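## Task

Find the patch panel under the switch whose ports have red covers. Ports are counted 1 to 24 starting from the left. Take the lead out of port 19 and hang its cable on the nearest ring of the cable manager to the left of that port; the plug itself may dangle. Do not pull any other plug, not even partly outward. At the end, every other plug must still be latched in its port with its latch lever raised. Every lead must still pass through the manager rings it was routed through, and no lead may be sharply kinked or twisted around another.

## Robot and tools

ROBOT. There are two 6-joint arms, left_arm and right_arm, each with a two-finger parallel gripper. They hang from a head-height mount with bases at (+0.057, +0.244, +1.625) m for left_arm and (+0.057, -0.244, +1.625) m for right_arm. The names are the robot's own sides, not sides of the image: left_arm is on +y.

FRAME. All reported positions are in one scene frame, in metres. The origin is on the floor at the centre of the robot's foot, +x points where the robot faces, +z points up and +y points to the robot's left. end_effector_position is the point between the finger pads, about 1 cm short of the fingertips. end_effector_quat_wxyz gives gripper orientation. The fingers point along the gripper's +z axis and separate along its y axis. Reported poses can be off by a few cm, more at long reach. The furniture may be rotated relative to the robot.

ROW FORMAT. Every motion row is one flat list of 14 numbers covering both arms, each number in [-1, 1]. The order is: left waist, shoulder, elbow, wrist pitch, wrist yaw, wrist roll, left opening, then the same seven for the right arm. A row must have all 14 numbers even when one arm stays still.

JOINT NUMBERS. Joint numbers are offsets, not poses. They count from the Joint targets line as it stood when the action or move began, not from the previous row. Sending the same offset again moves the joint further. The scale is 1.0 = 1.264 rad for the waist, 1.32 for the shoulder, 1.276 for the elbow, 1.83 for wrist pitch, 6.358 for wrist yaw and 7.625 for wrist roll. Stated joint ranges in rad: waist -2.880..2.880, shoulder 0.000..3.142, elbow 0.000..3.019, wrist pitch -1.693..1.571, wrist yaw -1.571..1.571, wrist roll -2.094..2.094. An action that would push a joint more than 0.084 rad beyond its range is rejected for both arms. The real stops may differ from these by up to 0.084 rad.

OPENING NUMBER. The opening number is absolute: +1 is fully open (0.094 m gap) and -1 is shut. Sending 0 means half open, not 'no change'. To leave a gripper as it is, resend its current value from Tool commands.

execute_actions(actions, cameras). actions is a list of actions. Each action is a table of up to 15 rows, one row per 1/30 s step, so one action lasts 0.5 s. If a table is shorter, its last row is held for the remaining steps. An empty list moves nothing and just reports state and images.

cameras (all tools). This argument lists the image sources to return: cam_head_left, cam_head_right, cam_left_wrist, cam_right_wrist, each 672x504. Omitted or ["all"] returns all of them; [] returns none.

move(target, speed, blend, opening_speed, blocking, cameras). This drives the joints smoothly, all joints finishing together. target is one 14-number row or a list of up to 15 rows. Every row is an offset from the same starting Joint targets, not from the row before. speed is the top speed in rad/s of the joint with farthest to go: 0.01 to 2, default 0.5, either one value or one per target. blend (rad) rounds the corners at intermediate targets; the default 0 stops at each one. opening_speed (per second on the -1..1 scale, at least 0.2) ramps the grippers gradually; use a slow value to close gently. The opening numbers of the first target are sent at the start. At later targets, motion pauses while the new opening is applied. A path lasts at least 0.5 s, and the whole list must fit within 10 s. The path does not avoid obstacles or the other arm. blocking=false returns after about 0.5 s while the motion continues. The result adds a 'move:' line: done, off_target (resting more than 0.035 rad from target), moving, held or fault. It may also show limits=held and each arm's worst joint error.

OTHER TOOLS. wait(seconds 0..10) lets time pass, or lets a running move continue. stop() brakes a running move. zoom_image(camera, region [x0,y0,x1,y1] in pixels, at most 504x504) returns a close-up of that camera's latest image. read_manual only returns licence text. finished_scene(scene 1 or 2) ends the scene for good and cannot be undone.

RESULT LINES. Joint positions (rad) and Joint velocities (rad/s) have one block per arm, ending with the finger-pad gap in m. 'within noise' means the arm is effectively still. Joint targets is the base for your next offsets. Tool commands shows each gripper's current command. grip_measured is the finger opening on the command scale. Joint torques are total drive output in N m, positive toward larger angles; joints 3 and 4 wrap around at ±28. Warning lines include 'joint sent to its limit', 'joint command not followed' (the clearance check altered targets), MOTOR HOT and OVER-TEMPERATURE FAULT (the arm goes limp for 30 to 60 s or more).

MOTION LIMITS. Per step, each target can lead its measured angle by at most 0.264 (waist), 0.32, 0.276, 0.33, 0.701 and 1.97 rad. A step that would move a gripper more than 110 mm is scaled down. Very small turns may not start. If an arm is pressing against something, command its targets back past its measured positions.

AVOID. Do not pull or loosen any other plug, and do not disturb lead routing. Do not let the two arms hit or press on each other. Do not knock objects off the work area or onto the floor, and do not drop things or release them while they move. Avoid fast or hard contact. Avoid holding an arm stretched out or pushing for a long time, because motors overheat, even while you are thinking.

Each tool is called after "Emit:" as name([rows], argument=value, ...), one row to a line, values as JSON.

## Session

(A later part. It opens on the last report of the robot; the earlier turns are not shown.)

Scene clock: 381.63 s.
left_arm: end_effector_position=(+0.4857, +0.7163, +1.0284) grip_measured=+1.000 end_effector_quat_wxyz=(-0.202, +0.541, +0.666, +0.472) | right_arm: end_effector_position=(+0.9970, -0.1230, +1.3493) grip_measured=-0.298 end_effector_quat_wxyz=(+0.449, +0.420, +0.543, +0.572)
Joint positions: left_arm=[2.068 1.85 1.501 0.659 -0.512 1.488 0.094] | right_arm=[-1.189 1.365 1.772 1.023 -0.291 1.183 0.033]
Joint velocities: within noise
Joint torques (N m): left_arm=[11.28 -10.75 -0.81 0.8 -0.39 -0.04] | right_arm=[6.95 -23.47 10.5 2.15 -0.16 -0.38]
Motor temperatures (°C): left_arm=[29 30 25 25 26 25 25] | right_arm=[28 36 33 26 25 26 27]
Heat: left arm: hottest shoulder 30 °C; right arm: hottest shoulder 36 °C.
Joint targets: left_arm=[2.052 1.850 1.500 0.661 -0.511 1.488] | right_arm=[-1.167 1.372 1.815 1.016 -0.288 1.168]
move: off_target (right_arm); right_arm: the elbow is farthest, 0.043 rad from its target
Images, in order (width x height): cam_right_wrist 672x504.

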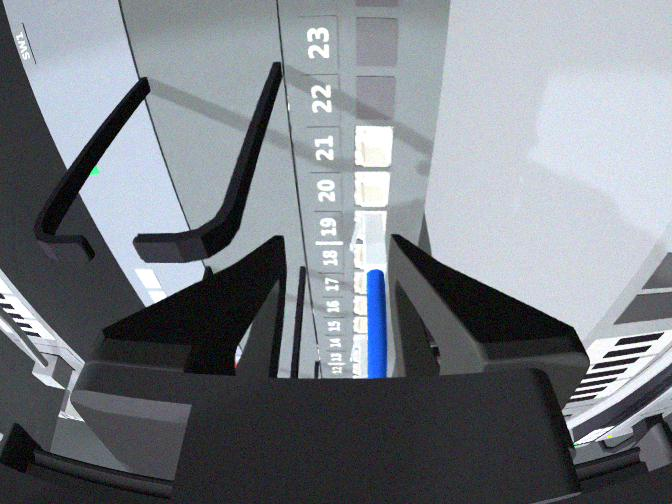

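Emit:
move(target=[0,0,0,0,0,0,1, 0.0103,0.0333,0.0533,-0.0213,0,-0.001,-0.3], speed=0.1, cameras=["cam_right_wrist"])

Emit:
zoom_image(camera="cam_right_wrist", region=[230, 120, 450, 340])

Scene clock: 392.70 s.
left_arm: end_effector_position=(+0.4857, +0.7163, +1.0284) grip_measured=+1.000 end_effector_quat_wxyz=(-0.202, +0.541, +0.666, +0.472) | right_arm: end_effector_position=(+1.0107, -0.1175, +1.3487) grip_measured=-0.298 end_effector_quat_wxyz=(+0.449, +0.420, +0.541, +0.574)
Joint positions: left_arm=[2.068 1.85 1.501 0.659 -0.512 1.488 0.094] | right_arm=[-1.175 1.392 1.836 0.985 -0.291 1.175 0.033]
Joint velocities: within noise
Joint torques (N m): left_arm=[11.28 -11.11 -0.84 0.94 -0.38 -0.02] | right_arm=[7 -22.48 11.12 2.17 -0.16 -0.37]
Motor temperatures (°C): left_arm=[29 30 25 25 26 25 25] | right_arm=[28 36 32 26 25 26 27]
Heat: left arm: hottest shoulder 30 °C; right arm: hottest shoulder 36 °C.
Joint targets: left_arm=[2.052 1.850 1.500 0.661 -0.511 1.488] | right_arm=[-1.154 1.415 1.882 0.977 -0.288 1.160]
move: off_target (right_arm); right_arm: the elbow is farthest, 0.047 rad from its target
Images, in order (width x height): cam_right_wrist 672x504.

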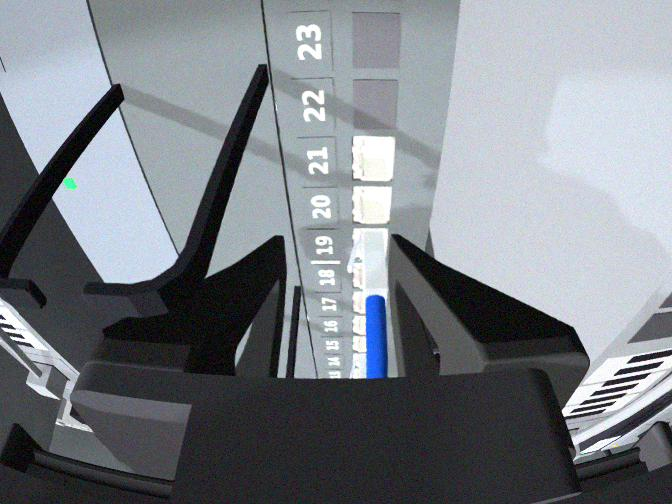

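Scaled by 2.291 from the camera's 672x504 image, which has a finer 960x720 frame.

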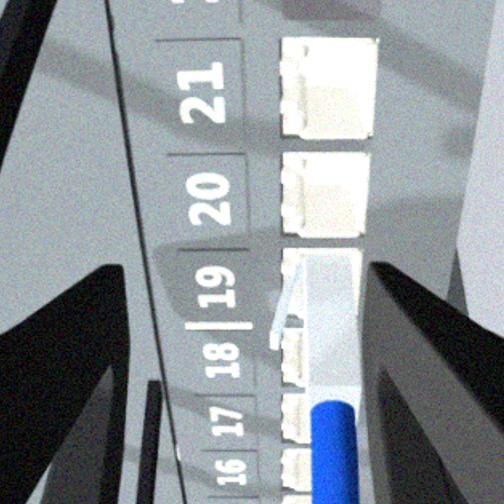

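Emit:
move(target=[0,0,0,0,0,0,1, 0,0.0106,0.0,0,0,0,-0.3], speed=0.1, cameras=["cam_right_wrist"])

Emit:
zoom_image(camera="cam_right_wrist", region=[230, 120, 450, 340])

Scene clock: 400.90 s.
left_arm: end_effector_position=(+0.4857, +0.7163, +1.0284) grip_measured=+1.000 end_effector_quat_wxyz=(-0.202, +0.541, +0.666, +0.472) | right_arm: end_effector_position=(+1.0062, -0.1122, +1.3363) grip_measured=-0.298 end_effector_quat_wxyz=(+0.443, +0.423, +0.545, +0.572)
Joint positions: left_arm=[2.068 1.85 1.501 0.659 -0.512 1.488 0.094] | right_arm=[-1.175 1.409 1.838 0.983 -0.291 1.174 0.033]
Joint velocities: within noise
Joint torques (N m): left_arm=[10.75 -10.87 -0.79 0.79 -0.43 -0.06] | right_arm=[7.06 -22.48 10.74 2.17 -0.17 -0.37]
Motor temperatures (°C): left_arm=[29 30 25 25 26 25 25] | right_arm=[28 36 33 26 25 26 27]
Heat: left arm: hottest shoulder 30 °C; right arm: hottest shoulder 36 °C.
Joint targets: left_arm=[2.052 1.850 1.500 0.661 -0.511 1.488] | right_arm=[-1.154 1.429 1.883 0.977 -0.288 1.161]
move: off_target (right_arm); right_arm: the elbow is farthest, 0.044 rad from its target
Images, in order (width x height): cam_right_wrist 672x504.

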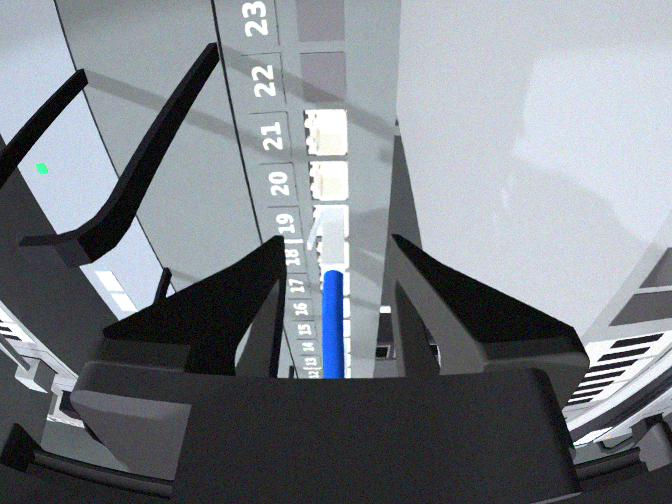

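Scaled by 2.291 from the camera's 672x504 image, which has a finer 960x720 frame.

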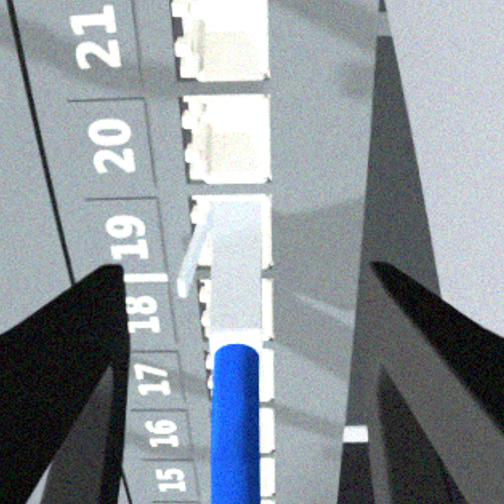

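Emit:
move(target=[0,0,0,0,0,0,1, 0,0,0,0,0,0,-0.78], opening_speed=0.25, cameras=["cam_right_wrist"])

Emit:
zoom_image(camera="cam_right_wrist", region=[260, 150, 420, 310])

Scene clock: 409.63 s.
left_arm: end_effector_position=(+0.4857, +0.7163, +1.0284) grip_measured=+1.000 end_effector_quat_wxyz=(-0.202, +0.541, +0.666, +0.472) | right_arm: end_effector_position=(+1.0062, -0.1122, +1.3363) grip_measured=-0.777 end_effector_quat_wxyz=(+0.443, +0.423, +0.545, +0.572)
Joint positions: left_arm=[2.068 1.85 1.501 0.659 -0.512 1.488 0.094] | right_arm=[-1.175 1.409 1.838 0.983 -0.291 1.174 0.01]
Joint velocities: within noise
Joint torques (N m): left_arm=[10.99 -11.28 -0.75 0.76 -0.4 -0.03] | right_arm=[7.36 -22.89 10.86 2.15 -0.17 -0.38]
Motor temperatures (°C): left_arm=[29 30 25 25 26 25 25] | right_arm=[28 36 33 26 25 26 27]
Heat: left arm: hottest shoulder 30 °C; right arm: hottest shoulder 36 °C.
Joint targets: left_arm=[2.052 1.850 1.500 0.661 -0.511 1.488] | right_arm=[-1.154 1.429 1.883 0.977 -0.288 1.160]
move: off_target (right_arm); right_arm: the elbow is farthest, 0.045 rad from its target
Images, in order (width x height): cam_right_wrist 672x504.

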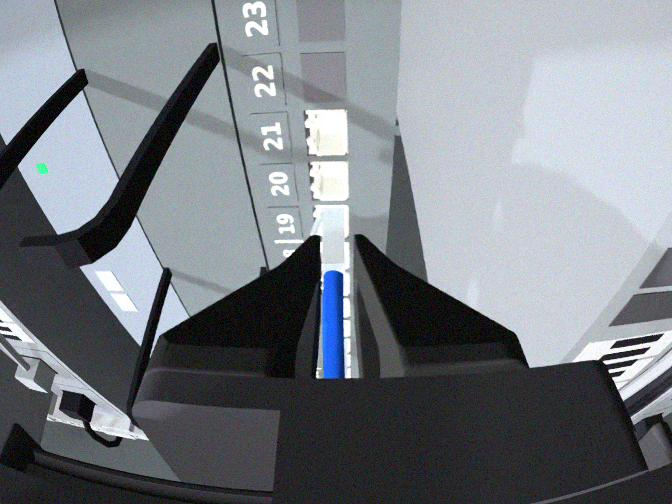

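Scaled by 3.150 from the camera's 672x504 image, which has a finer 960x720 frame.

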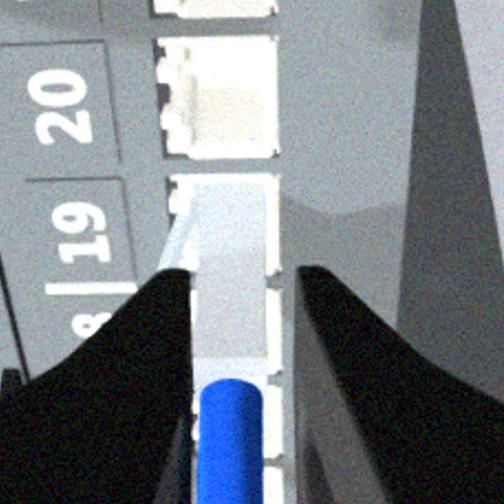

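Emit:
move(target=[0,0,0,0,0,0,1, 0,0,0.0045,0,0,0,-0.78], speed=0.05, cameras=["cam_right_wrist"])

Emit:
zoom_image(camera="cam_right_wrist", region=[260, 150, 420, 310])

Scene clock: 416.40 s.
left_arm: end_effector_position=(+0.4857, +0.7163, +1.0284) grip_measured=+1.000 end_effector_quat_wxyz=(-0.202, +0.541, +0.666, +0.472) | right_arm: end_effector_position=(+1.0073, -0.1128, +1.3377) grip_measured=-0.778 end_effector_quat_wxyz=(+0.444, +0.422, +0.545, +0.573)
Joint positions: left_arm=[2.068 1.85 1.501 0.659 -0.512 1.488 0.094] | right_arm=[-1.175 1.409 1.842 0.983 -0.291 1.174 0.01]
Joint velocities: within noise
Joint torques (N m): left_arm=[11.28 -11.11 -0.66 0.73 -0.39 -0.05] | right_arm=[7.18 -22.89 11.07 2.21 -0.16 -0.38]
Motor temperatures (°C): left_arm=[29 30 25 25 26 25 25] | right_arm=[28 35 33 26 25 26 27]
Heat: left arm: hottest shoulder 30 °C; right arm: hottest shoulder 35 °C.
Joint targets: left_arm=[2.052 1.850 1.500 0.661 -0.511 1.488] | right_arm=[-1.154 1.429 1.888 0.977 -0.288 1.161]
move: off_target (right_arm); right_arm: the elbow is farthest, 0.047 rad from its target
Images, in order (width x height): cam_right_wrist 672x504.

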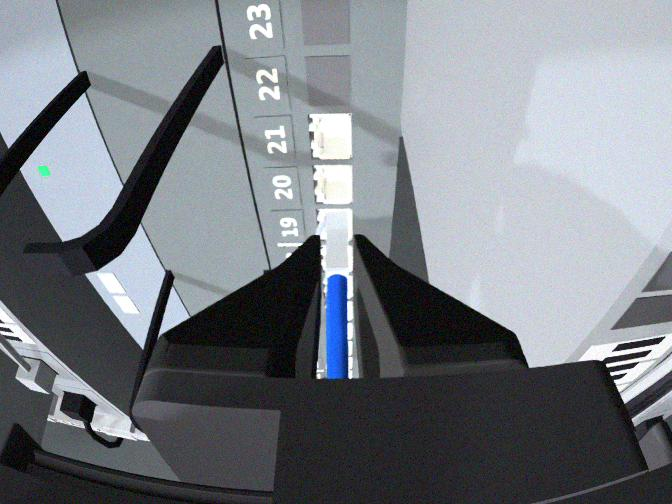

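Scaled by 3.150 from the camera's 672x504 image, which has a finer 960x720 frame.

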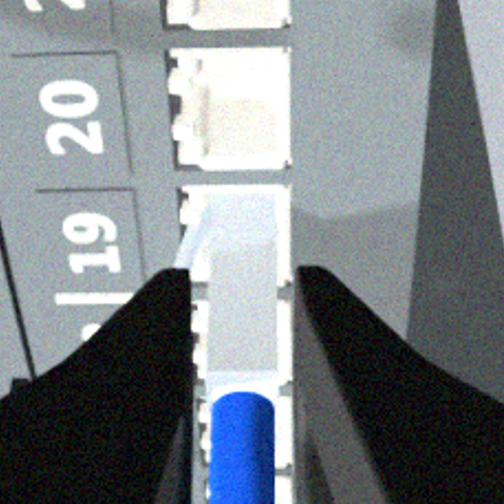

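Centered. Close.

Emit:
move(target=[0,0,0,0,0,0,1, 0,0,0,0,0,0,-0.92], opening_speed=0.2, cameras=["cam_right_wrist"])

Emit:
zoom_image(camera="cam_right_wrist", region=[260, 150, 420, 310])

Scene clock: 419.23 s.
left_arm: end_effector_position=(+0.4857, +0.7163, +1.0284) grip_measured=+1.000 end_effector_quat_wxyz=(-0.202, +0.541, +0.666, +0.472) | right_arm: end_effector_position=(+1.0073, -0.1128, +1.3375) grip_measured=-0.887 end_effector_quat_wxyz=(+0.445, +0.421, +0.546, +0.571)
Joint positions: left_arm=[2.068 1.85 1.501 0.659 -0.512 1.488 0.094] | right_arm=[-1.175 1.409 1.842 0.983 -0.29 1.169 0.005]
Joint velocities: within noise
Joint torques (N m): left_arm=[10.87 -11.28 -0.65 0.94 -0.36 -0.03] | right_arm=[7.36 -22.83 11.06 2.19 -0.17 -0.33]
Motor temperatures (°C): left_arm=[29 30 25 25 26 25 25] | right_arm=[28 35 33 26 25 26 27]
Heat: left arm: hottest shoulder 30 °C; right arm: hottest shoulder 35 °C.
Joint targets: left_arm=[2.052 1.850 1.500 0.661 -0.511 1.488] | right_arm=[-1.154 1.429 1.888 0.977 -0.288 1.161]
move: off_target (right_arm); right_arm: the elbow is farthest, 0.046 rad from its target
Images, in order (width x height): cam_right_wrist 672x504.

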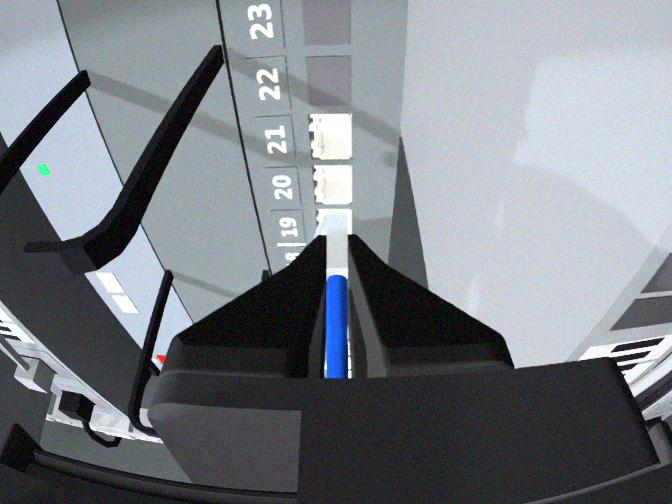

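Scaled by 3.150 from the camera's 672x504 image, which has a finer 960x720 frame.

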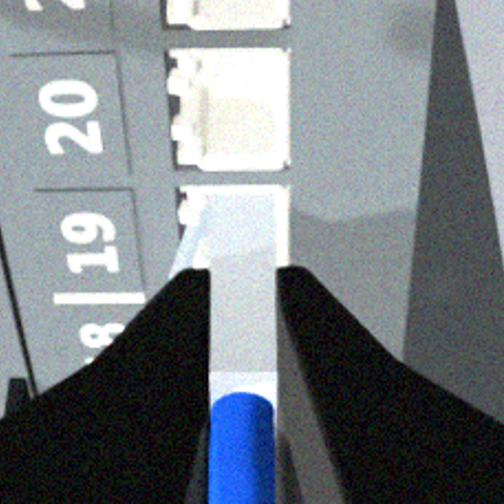

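Emit:
move(target=[0,0,0,0,0,0,1, 0,0,0,0,0,0,-0.6], opening_speed=0.3, cameras=[])

Emit:
move(target=[0,0,0,0,0,0,1, 0.0030,0.0048,0.0145,-0.0071,0.0001,-0.0005,-0.6], speed=0.05, cameras=["cam_right_wrist"])

Emit:
zoom_image(camera="cam_right_wrist", region=[260, 150, 420, 310])

Scene clock: 438.20 s.
left_arm: end_effector_position=(+0.4857, +0.7163, +1.0284) grip_measured=+1.000 end_effector_quat_wxyz=(-0.202, +0.541, +0.666, +0.472) | right_arm: end_effector_position=(+1.0072, -0.1127, +1.3372) grip_measured=-0.603 end_effector_quat_wxyz=(+0.445, +0.421, +0.546, +0.571)
Joint positions: left_arm=[2.068 1.85 1.501 0.659 -0.512 1.488 0.094] | right_arm=[-1.175 1.409 1.842 0.983 -0.29 1.169 0.019]
Joint velocities: within noise
Joint torques (N m): left_arm=[10.87 -11.22 -0.76 0.77 -0.43 -0.03] | right_arm=[7.3 -22.65 11.08 2.22 -0.18 -0.33]
Motor temperatures (°C): left_arm=[29 30 25 25 26 25 25] | right_arm=[28 35 35 26 25 26 28]
Heat: left arm: hottest shoulder 30 °C; right arm: hottest shoulder 35 °C.
Joint targets: left_arm=[2.052 1.850 1.500 0.661 -0.511 1.488] | right_arm=[-1.154 1.430 1.888 0.977 -0.288 1.160]
move: off_target (right_arm); right_arm: the elbow is farthest, 0.046 rad from its target
No camera images: "cameras" was empty.

Scene clock: 439.00 s.
left_arm: end_effector_position=(+0.4857, +0.7163, +1.0284) grip_measured=+1.000 end_effector_quat_wxyz=(-0.202, +0.541, +0.666, +0.472) | right_arm: end_effector_position=(+1.0132, -0.1136, +1.3419) grip_measured=-0.602 end_effector_quat_wxyz=(+0.447, +0.421, +0.543, +0.573)
Joint positions: left_arm=[2.068 1.85 1.501 0.659 -0.512 1.488 0.094] | right_arm=[-1.172 1.411 1.861 0.972 -0.29 1.169 0.019]
Joint velocities: within noise
Joint torques (N m): left_arm=[10.7 -10.93 -0.76 0.84 -0.36 -0.07] | right_arm=[7.24 -22.71 11.11 2.28 -0.15 -0.36]
Motor temperatures (°C): left_arm=[29 30 25 25 26 25 25] | right_arm=[28 35 35 26 25 26 28]
Heat: left arm: hottest shoulder 30 °C; right arm: hottest shoulder 35 °C.
Joint targets: left_arm=[2.052 1.850 1.500 0.661 -0.511 1.488] | right_arm=[-1.150 1.436 1.907 0.964 -0.288 1.157]
move: off_target (right_arm); right_arm: the elbow is farthest, 0.045 rad from its target
Images, in order (width x height): cam_right_wrist 672x504.

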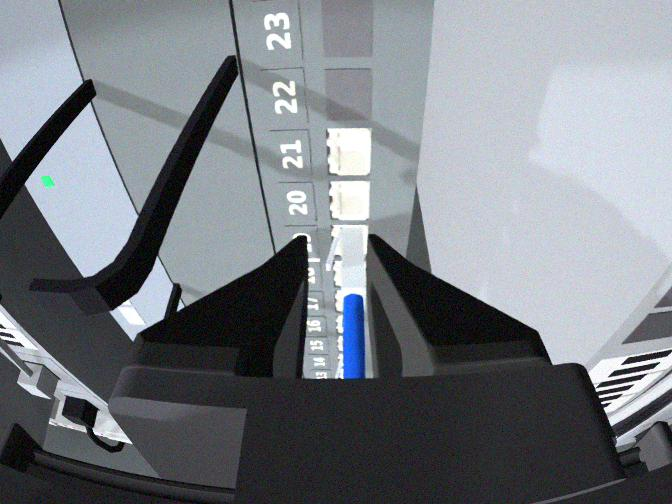

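Scaled by 3.150 from the camera's 672x504 image, which has a finer 960x720 frame.

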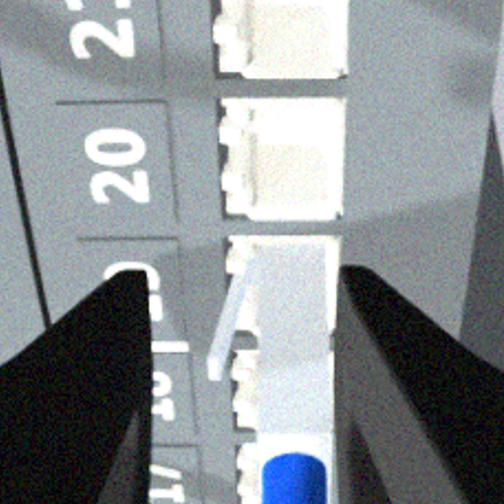

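Emit:
move(target=[0,0,0,0,0,0,1, 0.0,0.0038,0,0,0,0,-0.6], speed=0.05, cameras=["cam_right_wrist"])

Emit:
zoom_image(camera="cam_right_wrist", region=[260, 150, 420, 310])

Scene clock: 442.87 s.
left_arm: end_effector_position=(+0.4857, +0.7163, +1.0284) grip_measured=+1.000 end_effector_quat_wxyz=(-0.202, +0.541, +0.666, +0.472) | right_arm: end_effector_position=(+1.0113, -0.1112, +1.3365) grip_measured=-0.602 end_effector_quat_wxyz=(+0.444, +0.422, +0.545, +0.572)
Joint positions: left_arm=[2.068 1.85 1.501 0.659 -0.512 1.488 0.094] | right_arm=[-1.172 1.418 1.862 0.97 -0.29 1.169 0.019]
Joint velocities: within noise
Joint torques (N m): left_arm=[11.05 -11.22 -0.81 0.84 -0.4 -0.01] | right_arm=[7.24 -22.71 10.99 2.17 -0.15 -0.36]
Motor temperatures (°C): left_arm=[29 30 25 25 26 25 25] | right_arm=[28 35 34 26 25 26 28]
Heat: left arm: hottest shoulder 30 °C; right arm: hottest shoulder 35 °C.
Joint targets: left_arm=[2.052 1.850 1.500 0.661 -0.511 1.488] | right_arm=[-1.150 1.441 1.907 0.964 -0.288 1.157]
move: off_target (right_arm); right_arm: the elbow is farthest, 0.045 rad from its target
Images, in order (width x height): cam_right_wrist 672x504.

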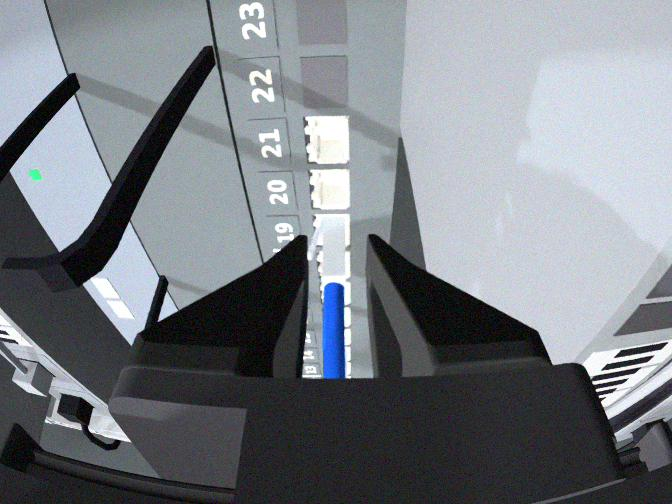

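Scaled by 3.150 from the camera's 672x504 image, which has a finer 960x720 frame.

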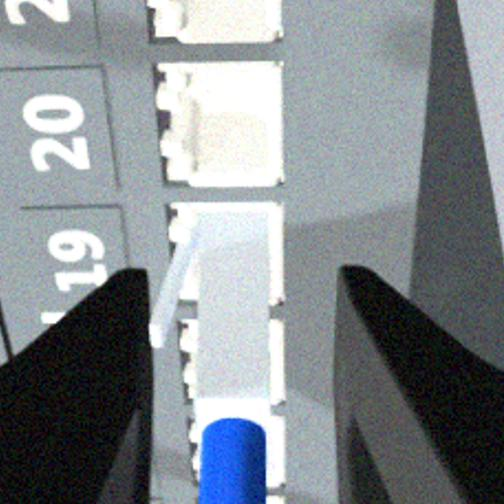

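Emit:
move(target=[0,0,0,0,0,0,1, 0.0,0,0.0035,0,0,0,-0.6], speed=0.05, cameras=[])

Emit:
move(target=[0,0,0,0,0,0,1, 0.0,0,0,0,0,0,-0.92], opening_speed=0.2, cameras=["cam_right_wrist"])

Emit:
zoom_image(camera="cam_right_wrist", region=[260, 150, 420, 310])

Scene clock: 448.20 s.
left_arm: end_effector_position=(+0.4857, +0.7163, +1.0284) grip_measured=+1.000 end_effector_quat_wxyz=(-0.202, +0.541, +0.666, +0.472) | right_arm: end_effector_position=(+1.0124, -0.1117, +1.3380) grip_measured=-0.602 end_effector_quat_wxyz=(+0.446, +0.421, +0.544, +0.572)
Joint positions: left_arm=[2.068 1.85 1.501 0.659 -0.512 1.488 0.094] | right_arm=[-1.172 1.418 1.865 0.97 -0.29 1.169 0.019]
Joint velocities: within noise
Joint torques (N m): left_arm=[10.99 -11.34 -0.75 0.8 -0.38 -0.06] | right_arm=[7.36 -22.83 11.02 2.17 -0.14 -0.37]
Motor temperatures (°C): left_arm=[29 30 25 25 26 25 25] | right_arm=[28 35 34 26 25 26 28]
Heat: left arm: hottest shoulder 30 °C; right arm: hottest shoulder 35 °C.
Joint targets: left_arm=[2.052 1.850 1.500 0.661 -0.511 1.488] | right_arm=[-1.150 1.441 1.911 0.964 -0.288 1.157]
move: off_target (right_arm); right_arm: the elbow is farthest, 0.046 rad from its target
No camera images: "cameras" was empty.

Scene clock: 450.00 s.
left_arm: end_effector_position=(+0.4857, +0.7163, +1.0284) grip_measured=+1.000 end_effector_quat_wxyz=(-0.202, +0.541, +0.666, +0.472) | right_arm: end_effector_position=(+1.0128, -0.1117, +1.3379) grip_measured=-0.880 end_effector_quat_wxyz=(+0.447, +0.421, +0.545, +0.571)
Joint positions: left_arm=[2.068 1.85 1.501 0.659 -0.512 1.488 0.094] | right_arm=[-1.171 1.419 1.867 0.97 -0.288 1.164 0.006]
Joint velocities: within noise
Joint torques (N m): left_arm=[11.22 -11.34 -0.88 0.84 -0.4 -0.04] | right_arm=[7.36 -22.71 11 2.21 -0.22 -0.32]
Motor temperatures (°C): left_arm=[29 30 25 25 26 25 25] | right_arm=[28 35 34 26 25 26 28]
Heat: left arm: hottest shoulder 30 °C; right arm: hottest shoulder 35 °C.
Joint targets: left_arm=[2.052 1.850 1.500 0.661 -0.511 1.488] | right_arm=[-1.150 1.441 1.911 0.964 -0.288 1.157]
move: off_target (right_arm); right_arm: the elbow is farthest, 0.044 rad from its target
Images, in order (width x height): cam_right_wrist 672x504.

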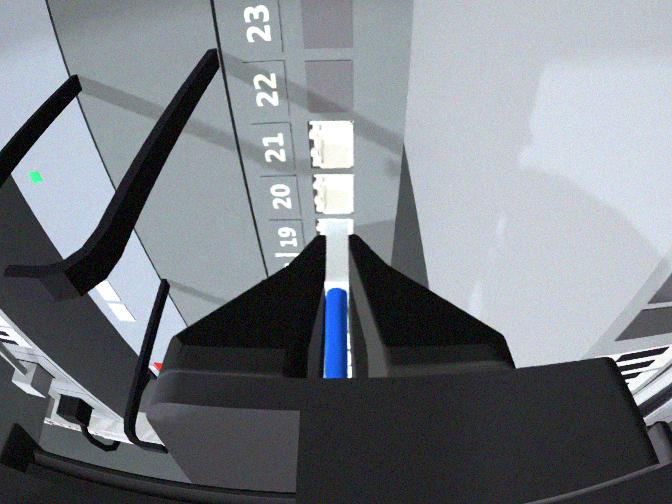

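Scaled by 3.150 from the camera's 672x504 image, which has a finer 960x720 frame.

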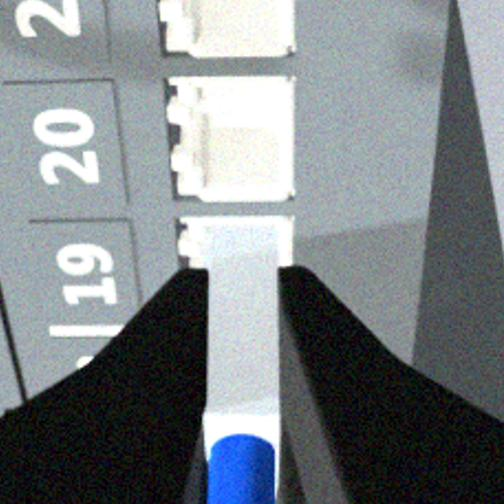

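Emit:
move([
  [0,0,0,0,0,0,1, 0,-0.0288,-0.0384,0.0093,0,0,-0.92],
  [0,0,0,0,0,0,1, -0.0047,-0.0826,-0.1889,0.082,-0.0003,0.0016,-0.92],
], speed=[0.05,0.1], cameras=["cam_right_wrist","cam_head_right"])

Emit:
zoom_image(camera="cam_right_wrist", region=[200, 100, 420, 320])

Scene clock: 467.33 s.
left_arm: end_effector_position=(+0.4857, +0.7163, +1.0284) grip_measured=+1.000 end_effector_quat_wxyz=(-0.202, +0.541, +0.666, +0.472) | right_arm: end_effector_position=(+0.9671, -0.1098, +1.3374) grip_measured=-0.882 end_effector_quat_wxyz=(+0.447, +0.422, +0.545, +0.570)
Joint positions: left_arm=[2.068 1.85 1.501 0.659 -0.512 1.488 0.094] | right_arm=[-1.171 1.36 1.68 1.096 -0.286 1.164 0.006]
Joint velocities: within noise
Joint torques (N m): left_arm=[11.11 -11.34 -0.76 0.92 -0.4 -0.04] | right_arm=[6.48 -25.41 4.88 3.14 -0.39 -0.2]
Motor temperatures (°C): left_arm=[29 30 25 25 26 25 25] | right_arm=[28 36 33 26 25 26 29]
Heat: left arm: hottest shoulder 30 °C; right arm: hottest shoulder 36 °C.
Joint targets: left_arm=[2.052 1.850 1.500 0.661 -0.511 1.488] | right_arm=[-1.156 1.332 1.670 1.114 -0.290 1.169]
move: done
Images, in order (width x height): cam_head_right 672x504, cam_right_wrist 672x504.

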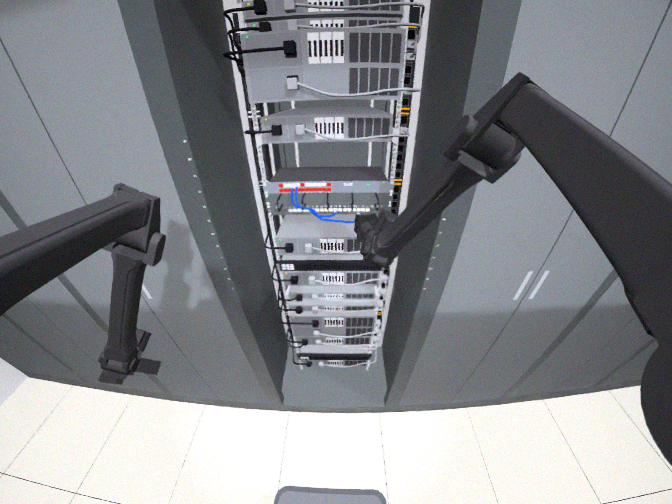

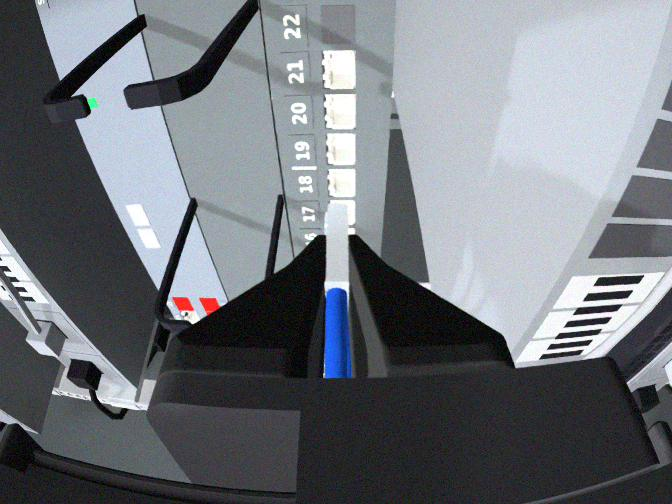

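Scaled by 2.291 from the camera's 672x504 image, which has a finer 960x720 frame.

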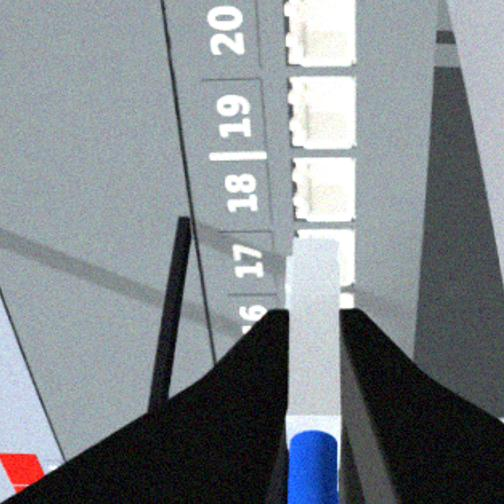

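Emit:
zoom_image(camera="cam_head_right", region=[260, 160, 400, 265])

Scaled by 3.600 from the camera's 672x504 image, which has a finer 960x720 frame.

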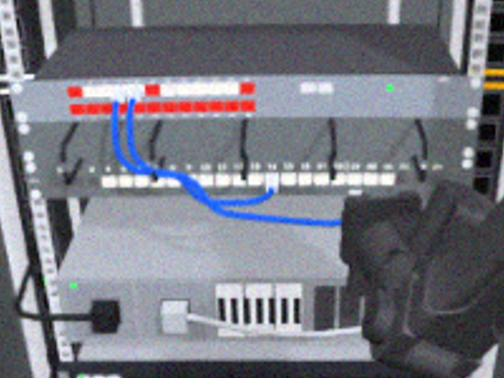

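Emit:
move([
  [-0.6345,-0.4136,-0.47,0.3046,0.1194,-0.3187,0, 0,0,0,0,0,0,-0.92],
  [-0.874,-0.4136,-0.047,0.3046,0.1194,-0.3187,0, 0,0,0,0,0,0,-0.92],
], speed=[0.8,0.4], cameras=["cam_head_left","cam_left_wrist","cam_right_wrist"])

Emit:
zoom_image(camera="cam_left_wrist", region=[180, 60, 480, 360])

Scene clock: 503.03 s.
left_arm: end_effector_position=(+0.8891, +0.0251, +1.3599) grip_measured=+0.003 end_effector_quat_wxyz=(+0.434, -0.422, +0.561, -0.565) | right_arm: end_effector_position=(+0.9668, -0.1099, +1.3376) grip_measured=-0.882 end_effector_quat_wxyz=(+0.447, +0.422, +0.545, +0.570)
Joint positions: left_arm=[0.96 1.311 1.422 1.205 0.246 -0.934 0.047] | right_arm=[-1.171 1.36 1.678 1.097 -0.286 1.164 0.006]
Joint velocities: within noise
Joint torques (N m): left_arm=[-6.42 -15.74 4.78 1.95 0.46 0] | right_arm=[6.53 -25.76 4.94 3.07 -0.38 -0.19]
Motor temperatures (°C): left_arm=[29 30 25 25 25 25 25] | right_arm=[28 36 31 26 26 26 30]
Heat: left arm: hottest shoulder 30 °C; right arm: hottest shoulder 36 °C.
Joint targets: left_arm=[0.947 1.304 1.440 1.218 0.248 -0.943] | right_arm=[-1.156 1.332 1.670 1.114 -0.290 1.169]
move: done
Images, in order (width x height): cam_head_left 672x504, cam_left_wrist 672x504, cam_right_wrist 672x504.

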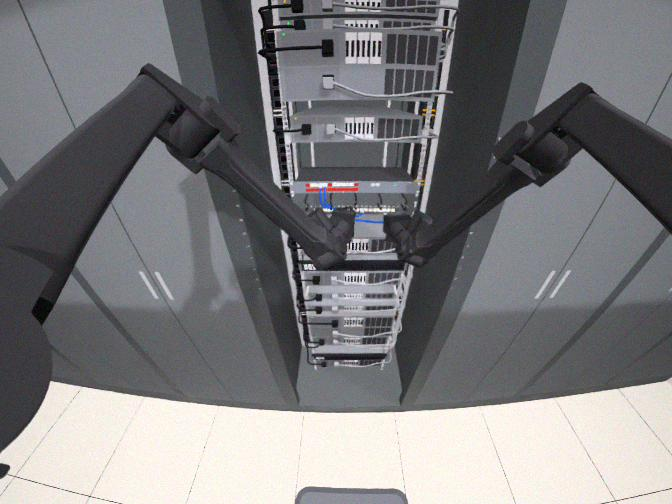

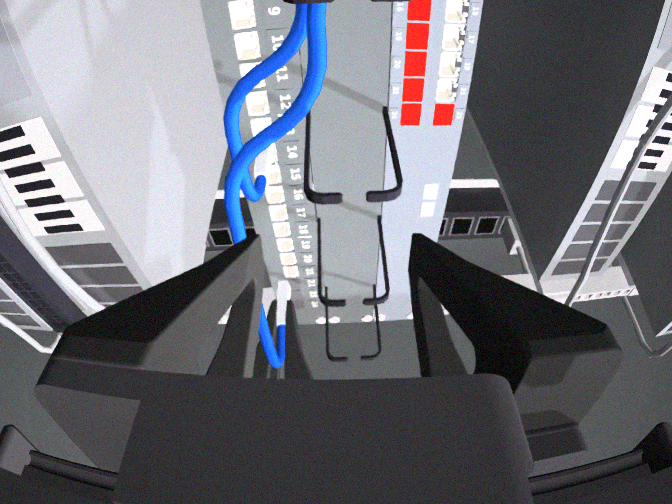

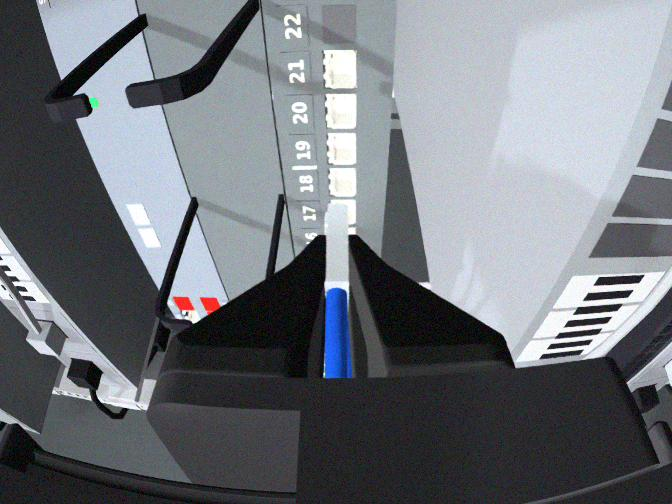

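Scaled by 1.680 from the camera's 672x504 image, which has a finer 960x720 frame.

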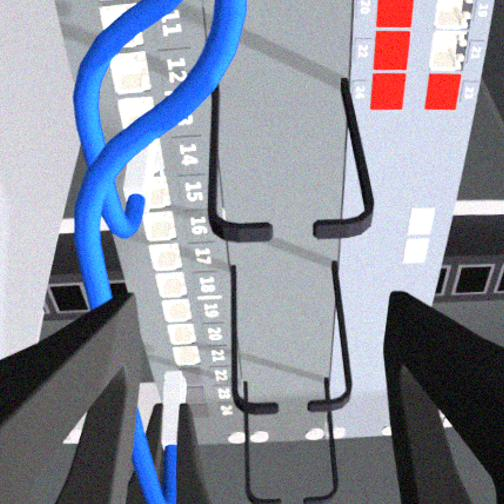

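Emit:
move(target=[0,0,0,0,0,0,0, 0.1835,-0.028,-0.098,0.1454,0.075,-0.032,-0.92], speed=0.15, cameras=["cam_left_wrist","cam_right_wrist"])

Emit:
zoom_image(camera="cam_left_wrist", region=[180, 60, 480, 360])

Scene clock: 535.10 s.
left_arm: end_effector_position=(+0.8891, +0.0251, +1.3599) grip_measured=+0.003 end_effector_quat_wxyz=(+0.434, -0.422, +0.561, -0.565) | right_arm: end_effector_position=(+0.9363, -0.1270, +1.3825) grip_measured=-0.882 end_effector_quat_wxyz=(+0.554, +0.558, +0.438, +0.435)
Joint positions: left_arm=[0.96 1.311 1.422 1.205 0.246 -0.935 0.047] | right_arm=[-0.948 1.321 1.554 1.363 0.184 0.939 0.006]
Joint velocities: within noise
Joint torques (N m): left_arm=[-6.18 -16.09 4.72 2.02 0.49 -0.01] | right_arm=[9 -21.89 3.49 2.77 -0.27 -0.39]
Motor temperatures (°C): left_arm=[29 30 26 25 25 25 25] | right_arm=[28 37 30 26 25 26 30]
Heat: left arm: hottest shoulder 30 °C; right arm: hottest shoulder 37 °C.
Joint targets: left_arm=[0.947 1.304 1.440 1.218 0.248 -0.943] | right_arm=[-0.924 1.295 1.545 1.380 0.187 0.925]
move: done
Images, in order (width x height): cam_left_wrist 672x504, cam_right_wrist 672x504.

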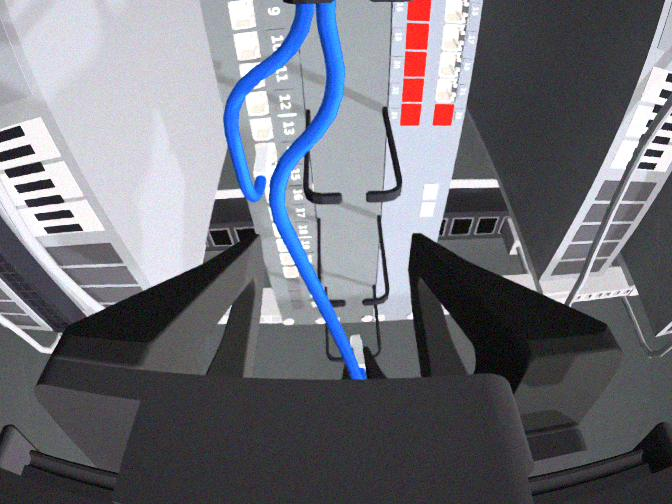

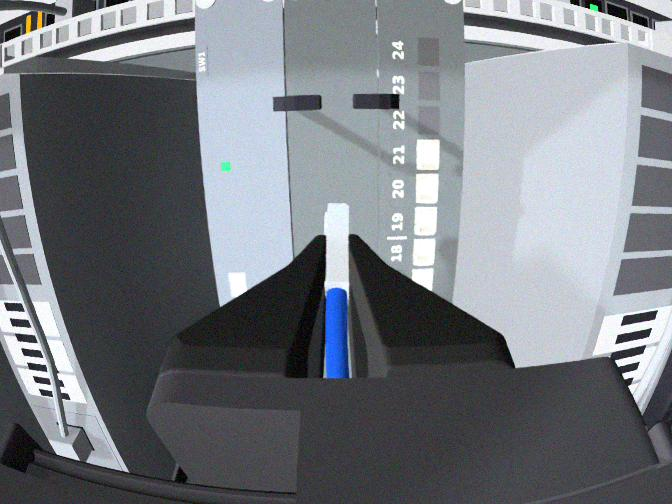

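Scaled by 1.680 from the camera's 672x504 image, which has a finer 960x720 frame.

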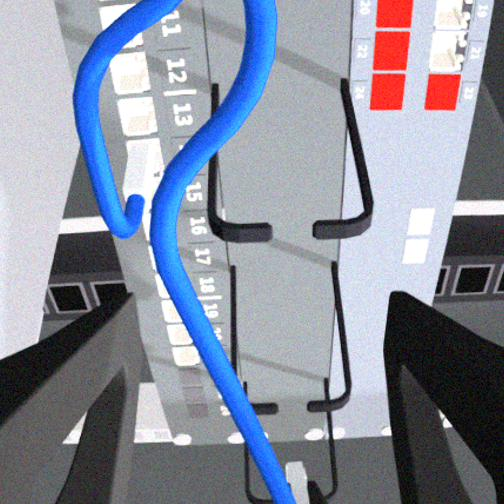

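Emit:
move(target=[0,0,0,0,0,0,0, -0.038,-0.0439,-0.0259,-0.0645,-0.0168,0.0093,-0.92], speed=0.1, cameras=["cam_left_wrist","cam_right_wrist"])

Emit:
zoom_image(camera="cam_left_wrist", region=[240, 160, 440, 380])

Scene clock: 570.67 s.
left_arm: end_effector_position=(+0.8891, +0.0251, +1.3599) grip_measured=+0.003 end_effector_quat_wxyz=(+0.434, -0.422, +0.561, -0.565) | right_arm: end_effector_position=(+0.9454, -0.1206, +1.4000) grip_measured=-0.882 end_effector_quat_wxyz=(+0.522, +0.537, +0.462, +0.476)
Joint positions: left_arm=[0.96 1.311 1.422 1.205 0.246 -0.935 0.047] | right_arm=[-0.951 1.261 1.521 1.269 0.085 0.98 0.006]
Joint velocities: within noise
Joint torques (N m): left_arm=[-6.42 -15.97 4.78 1.96 0.49 0.01] | right_arm=[4.31 -21.83 3.84 2 -0.56 -0.09]
Motor temperatures (°C): left_arm=[29 31 26 25 25 25 25] | right_arm=[29 37 29 26 25 26 31]
Heat: left arm: hottest shoulder 31 °C; right arm: hottest shoulder 37 °C.
Joint targets: left_arm=[0.947 1.304 1.440 1.218 0.248 -0.943] | right_arm=[-0.972 1.237 1.512 1.262 0.080 0.996]
move: done
Images, in order (width x height): cam_left_wrist 672x504, cam_right_wrist 672x504.

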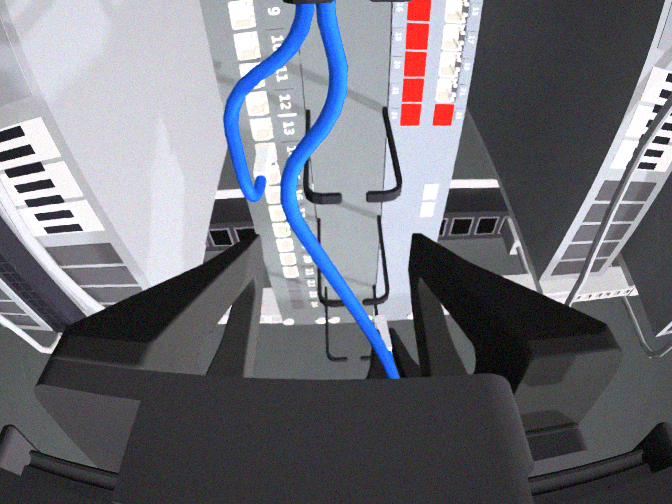

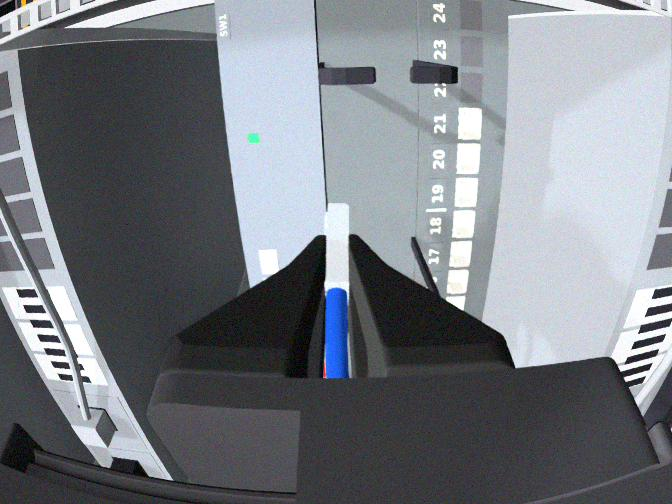

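Scaled by 2.291 from the camera's 672x504 image, which has a finer 960x720 frame.

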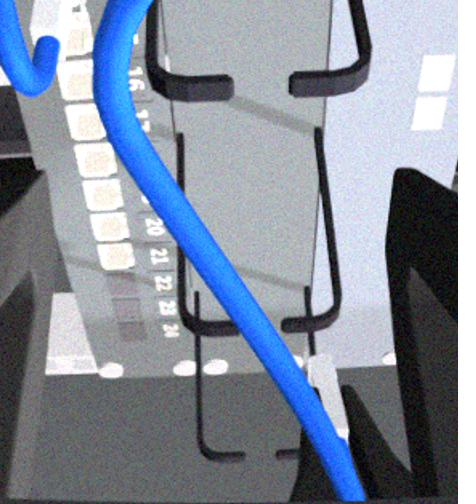

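Emit:
move(target=[0,0,0,0,0,0,0, -0.0316,0.0492,0.098,-0.0295,-0.0005,0.0016,-0.92], speed=0.1, cameras=["cam_left_wrist","cam_right_wrist"])

Emit:
zoom_image(camera="cam_left_wrist", region=[240, 160, 440, 380])

Scene clock: 583.10 s.
left_arm: end_effector_position=(+0.8891, +0.0251, +1.3599) grip_measured=+0.003 end_effector_quat_wxyz=(+0.434, -0.422, +0.561, -0.565) | right_arm: end_effector_position=(+0.9665, -0.1320, +1.3924) grip_measured=-0.882 end_effector_quat_wxyz=(+0.529, +0.530, +0.468, +0.470)
Joint positions: left_arm=[0.96 1.311 1.422 1.205 0.246 -0.935 0.047] | right_arm=[-0.991 1.283 1.599 1.215 0.081 0.993 0.006]
Joint velocities: within noise
Joint torques (N m): left_arm=[-6.18 -15.91 4.92 2.06 0.48 0.01] | right_arm=[4.01 -19.37 8.65 1.98 -0.51 -0.12]
Motor temperatures (°C): left_arm=[29 31 26 25 25 25 25] | right_arm=[28 37 28 26 26 26 31]
Heat: left arm: hottest shoulder 31 °C; right arm: hottest shoulder 37 °C.
Joint targets: left_arm=[0.947 1.304 1.440 1.218 0.248 -0.943] | right_arm=[-1.012 1.302 1.637 1.208 0.077 1.008]
move: off_target (right_arm); right_arm: the elbow is farthest, 0.038 rad from its target
Images, in order (width x height): cam_left_wrist 672x504, cam_right_wrist 672x504.

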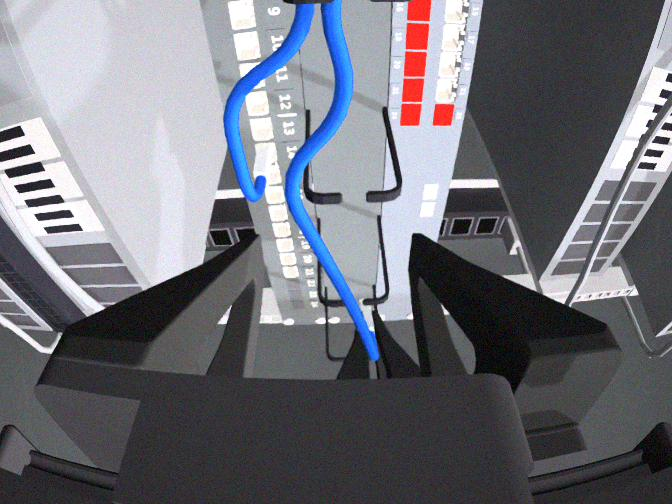

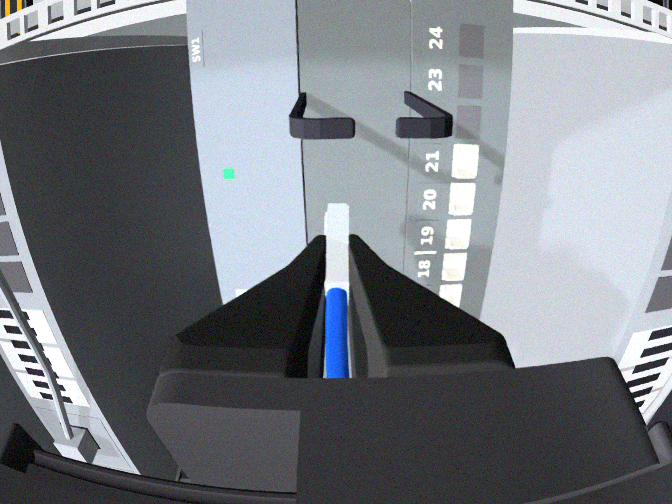

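Scaled by 2.291 from the camera's 672x504 image, which has a finer 960x720 frame.

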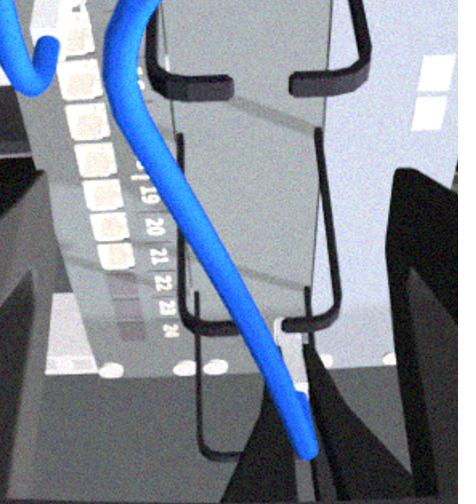

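Emit:
move(target=[0,0,0,0,0,0,0, 0,0.0227,0.0572,-0.0273,0,0,-0.92], speed=0.08, cameras=["cam_left_wrist","cam_right_wrist"])

Emit:
zoom_image(camera="cam_left_wrist", region=[240, 160, 440, 380])

Scene clock: 590.03 s.
left_arm: end_effector_position=(+0.8891, +0.0251, +1.3599) grip_measured=+0.003 end_effector_quat_wxyz=(+0.434, -0.422, +0.561, -0.565) | right_arm: end_effector_position=(+0.9841, -0.1301, +1.3890) grip_measured=-0.882 end_effector_quat_wxyz=(+0.528, +0.530, +0.469, +0.470)
Joint positions: left_arm=[0.96 1.311 1.422 1.205 0.246 -0.935 0.047] | right_arm=[-0.991 1.311 1.67 1.165 0.081 0.994 0.006]
Joint velocities: within noise
Joint torques (N m): left_arm=[-6.24 -15.97 4.82 2.04 0.49 0] | right_arm=[4.31 -19.66 9.17 2 -0.49 -0.12]
Motor temperatures (°C): left_arm=[29 31 26 25 25 25 25] | right_arm=[28 37 29 26 26 26 31]
Heat: left arm: hottest shoulder 31 °C; right arm: hottest shoulder 37 °C.
Joint targets: left_arm=[0.947 1.304 1.440 1.218 0.248 -0.943] | right_arm=[-1.012 1.332 1.710 1.158 0.077 1.008]
move: off_target (right_arm); right_arm: the elbow is farthest, 0.040 rad from its target
Images, in order (width x height): cam_left_wrist 672x504, cam_right_wrist 672x504.

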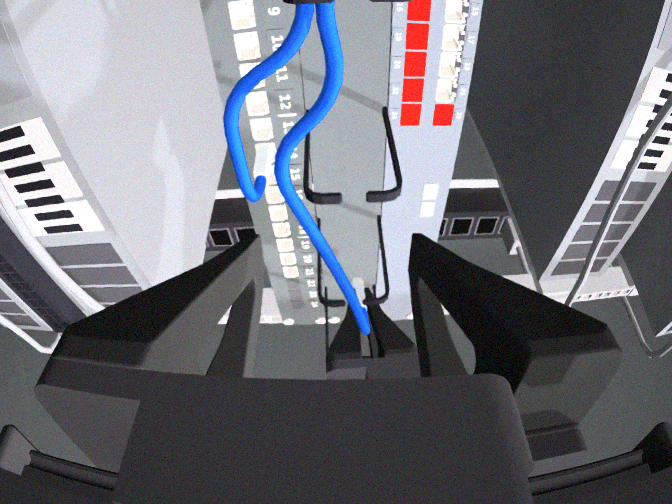

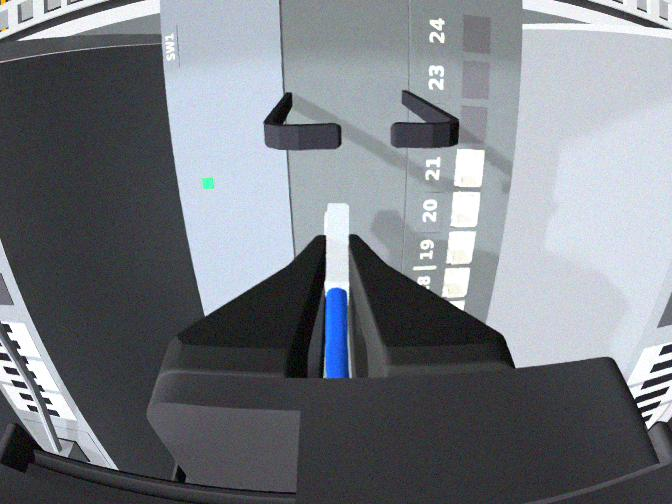

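Scaled by 2.291 from the camera's 672x504 image, which has a finer 960x720 frame.

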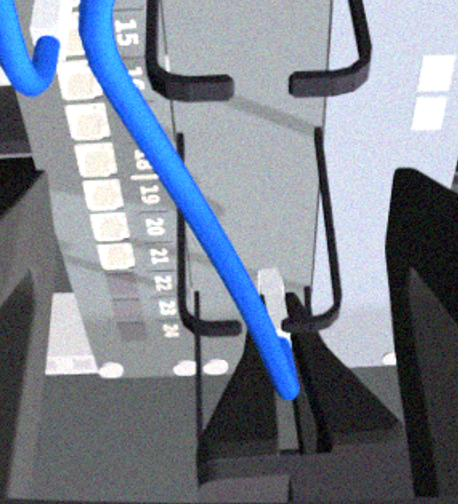

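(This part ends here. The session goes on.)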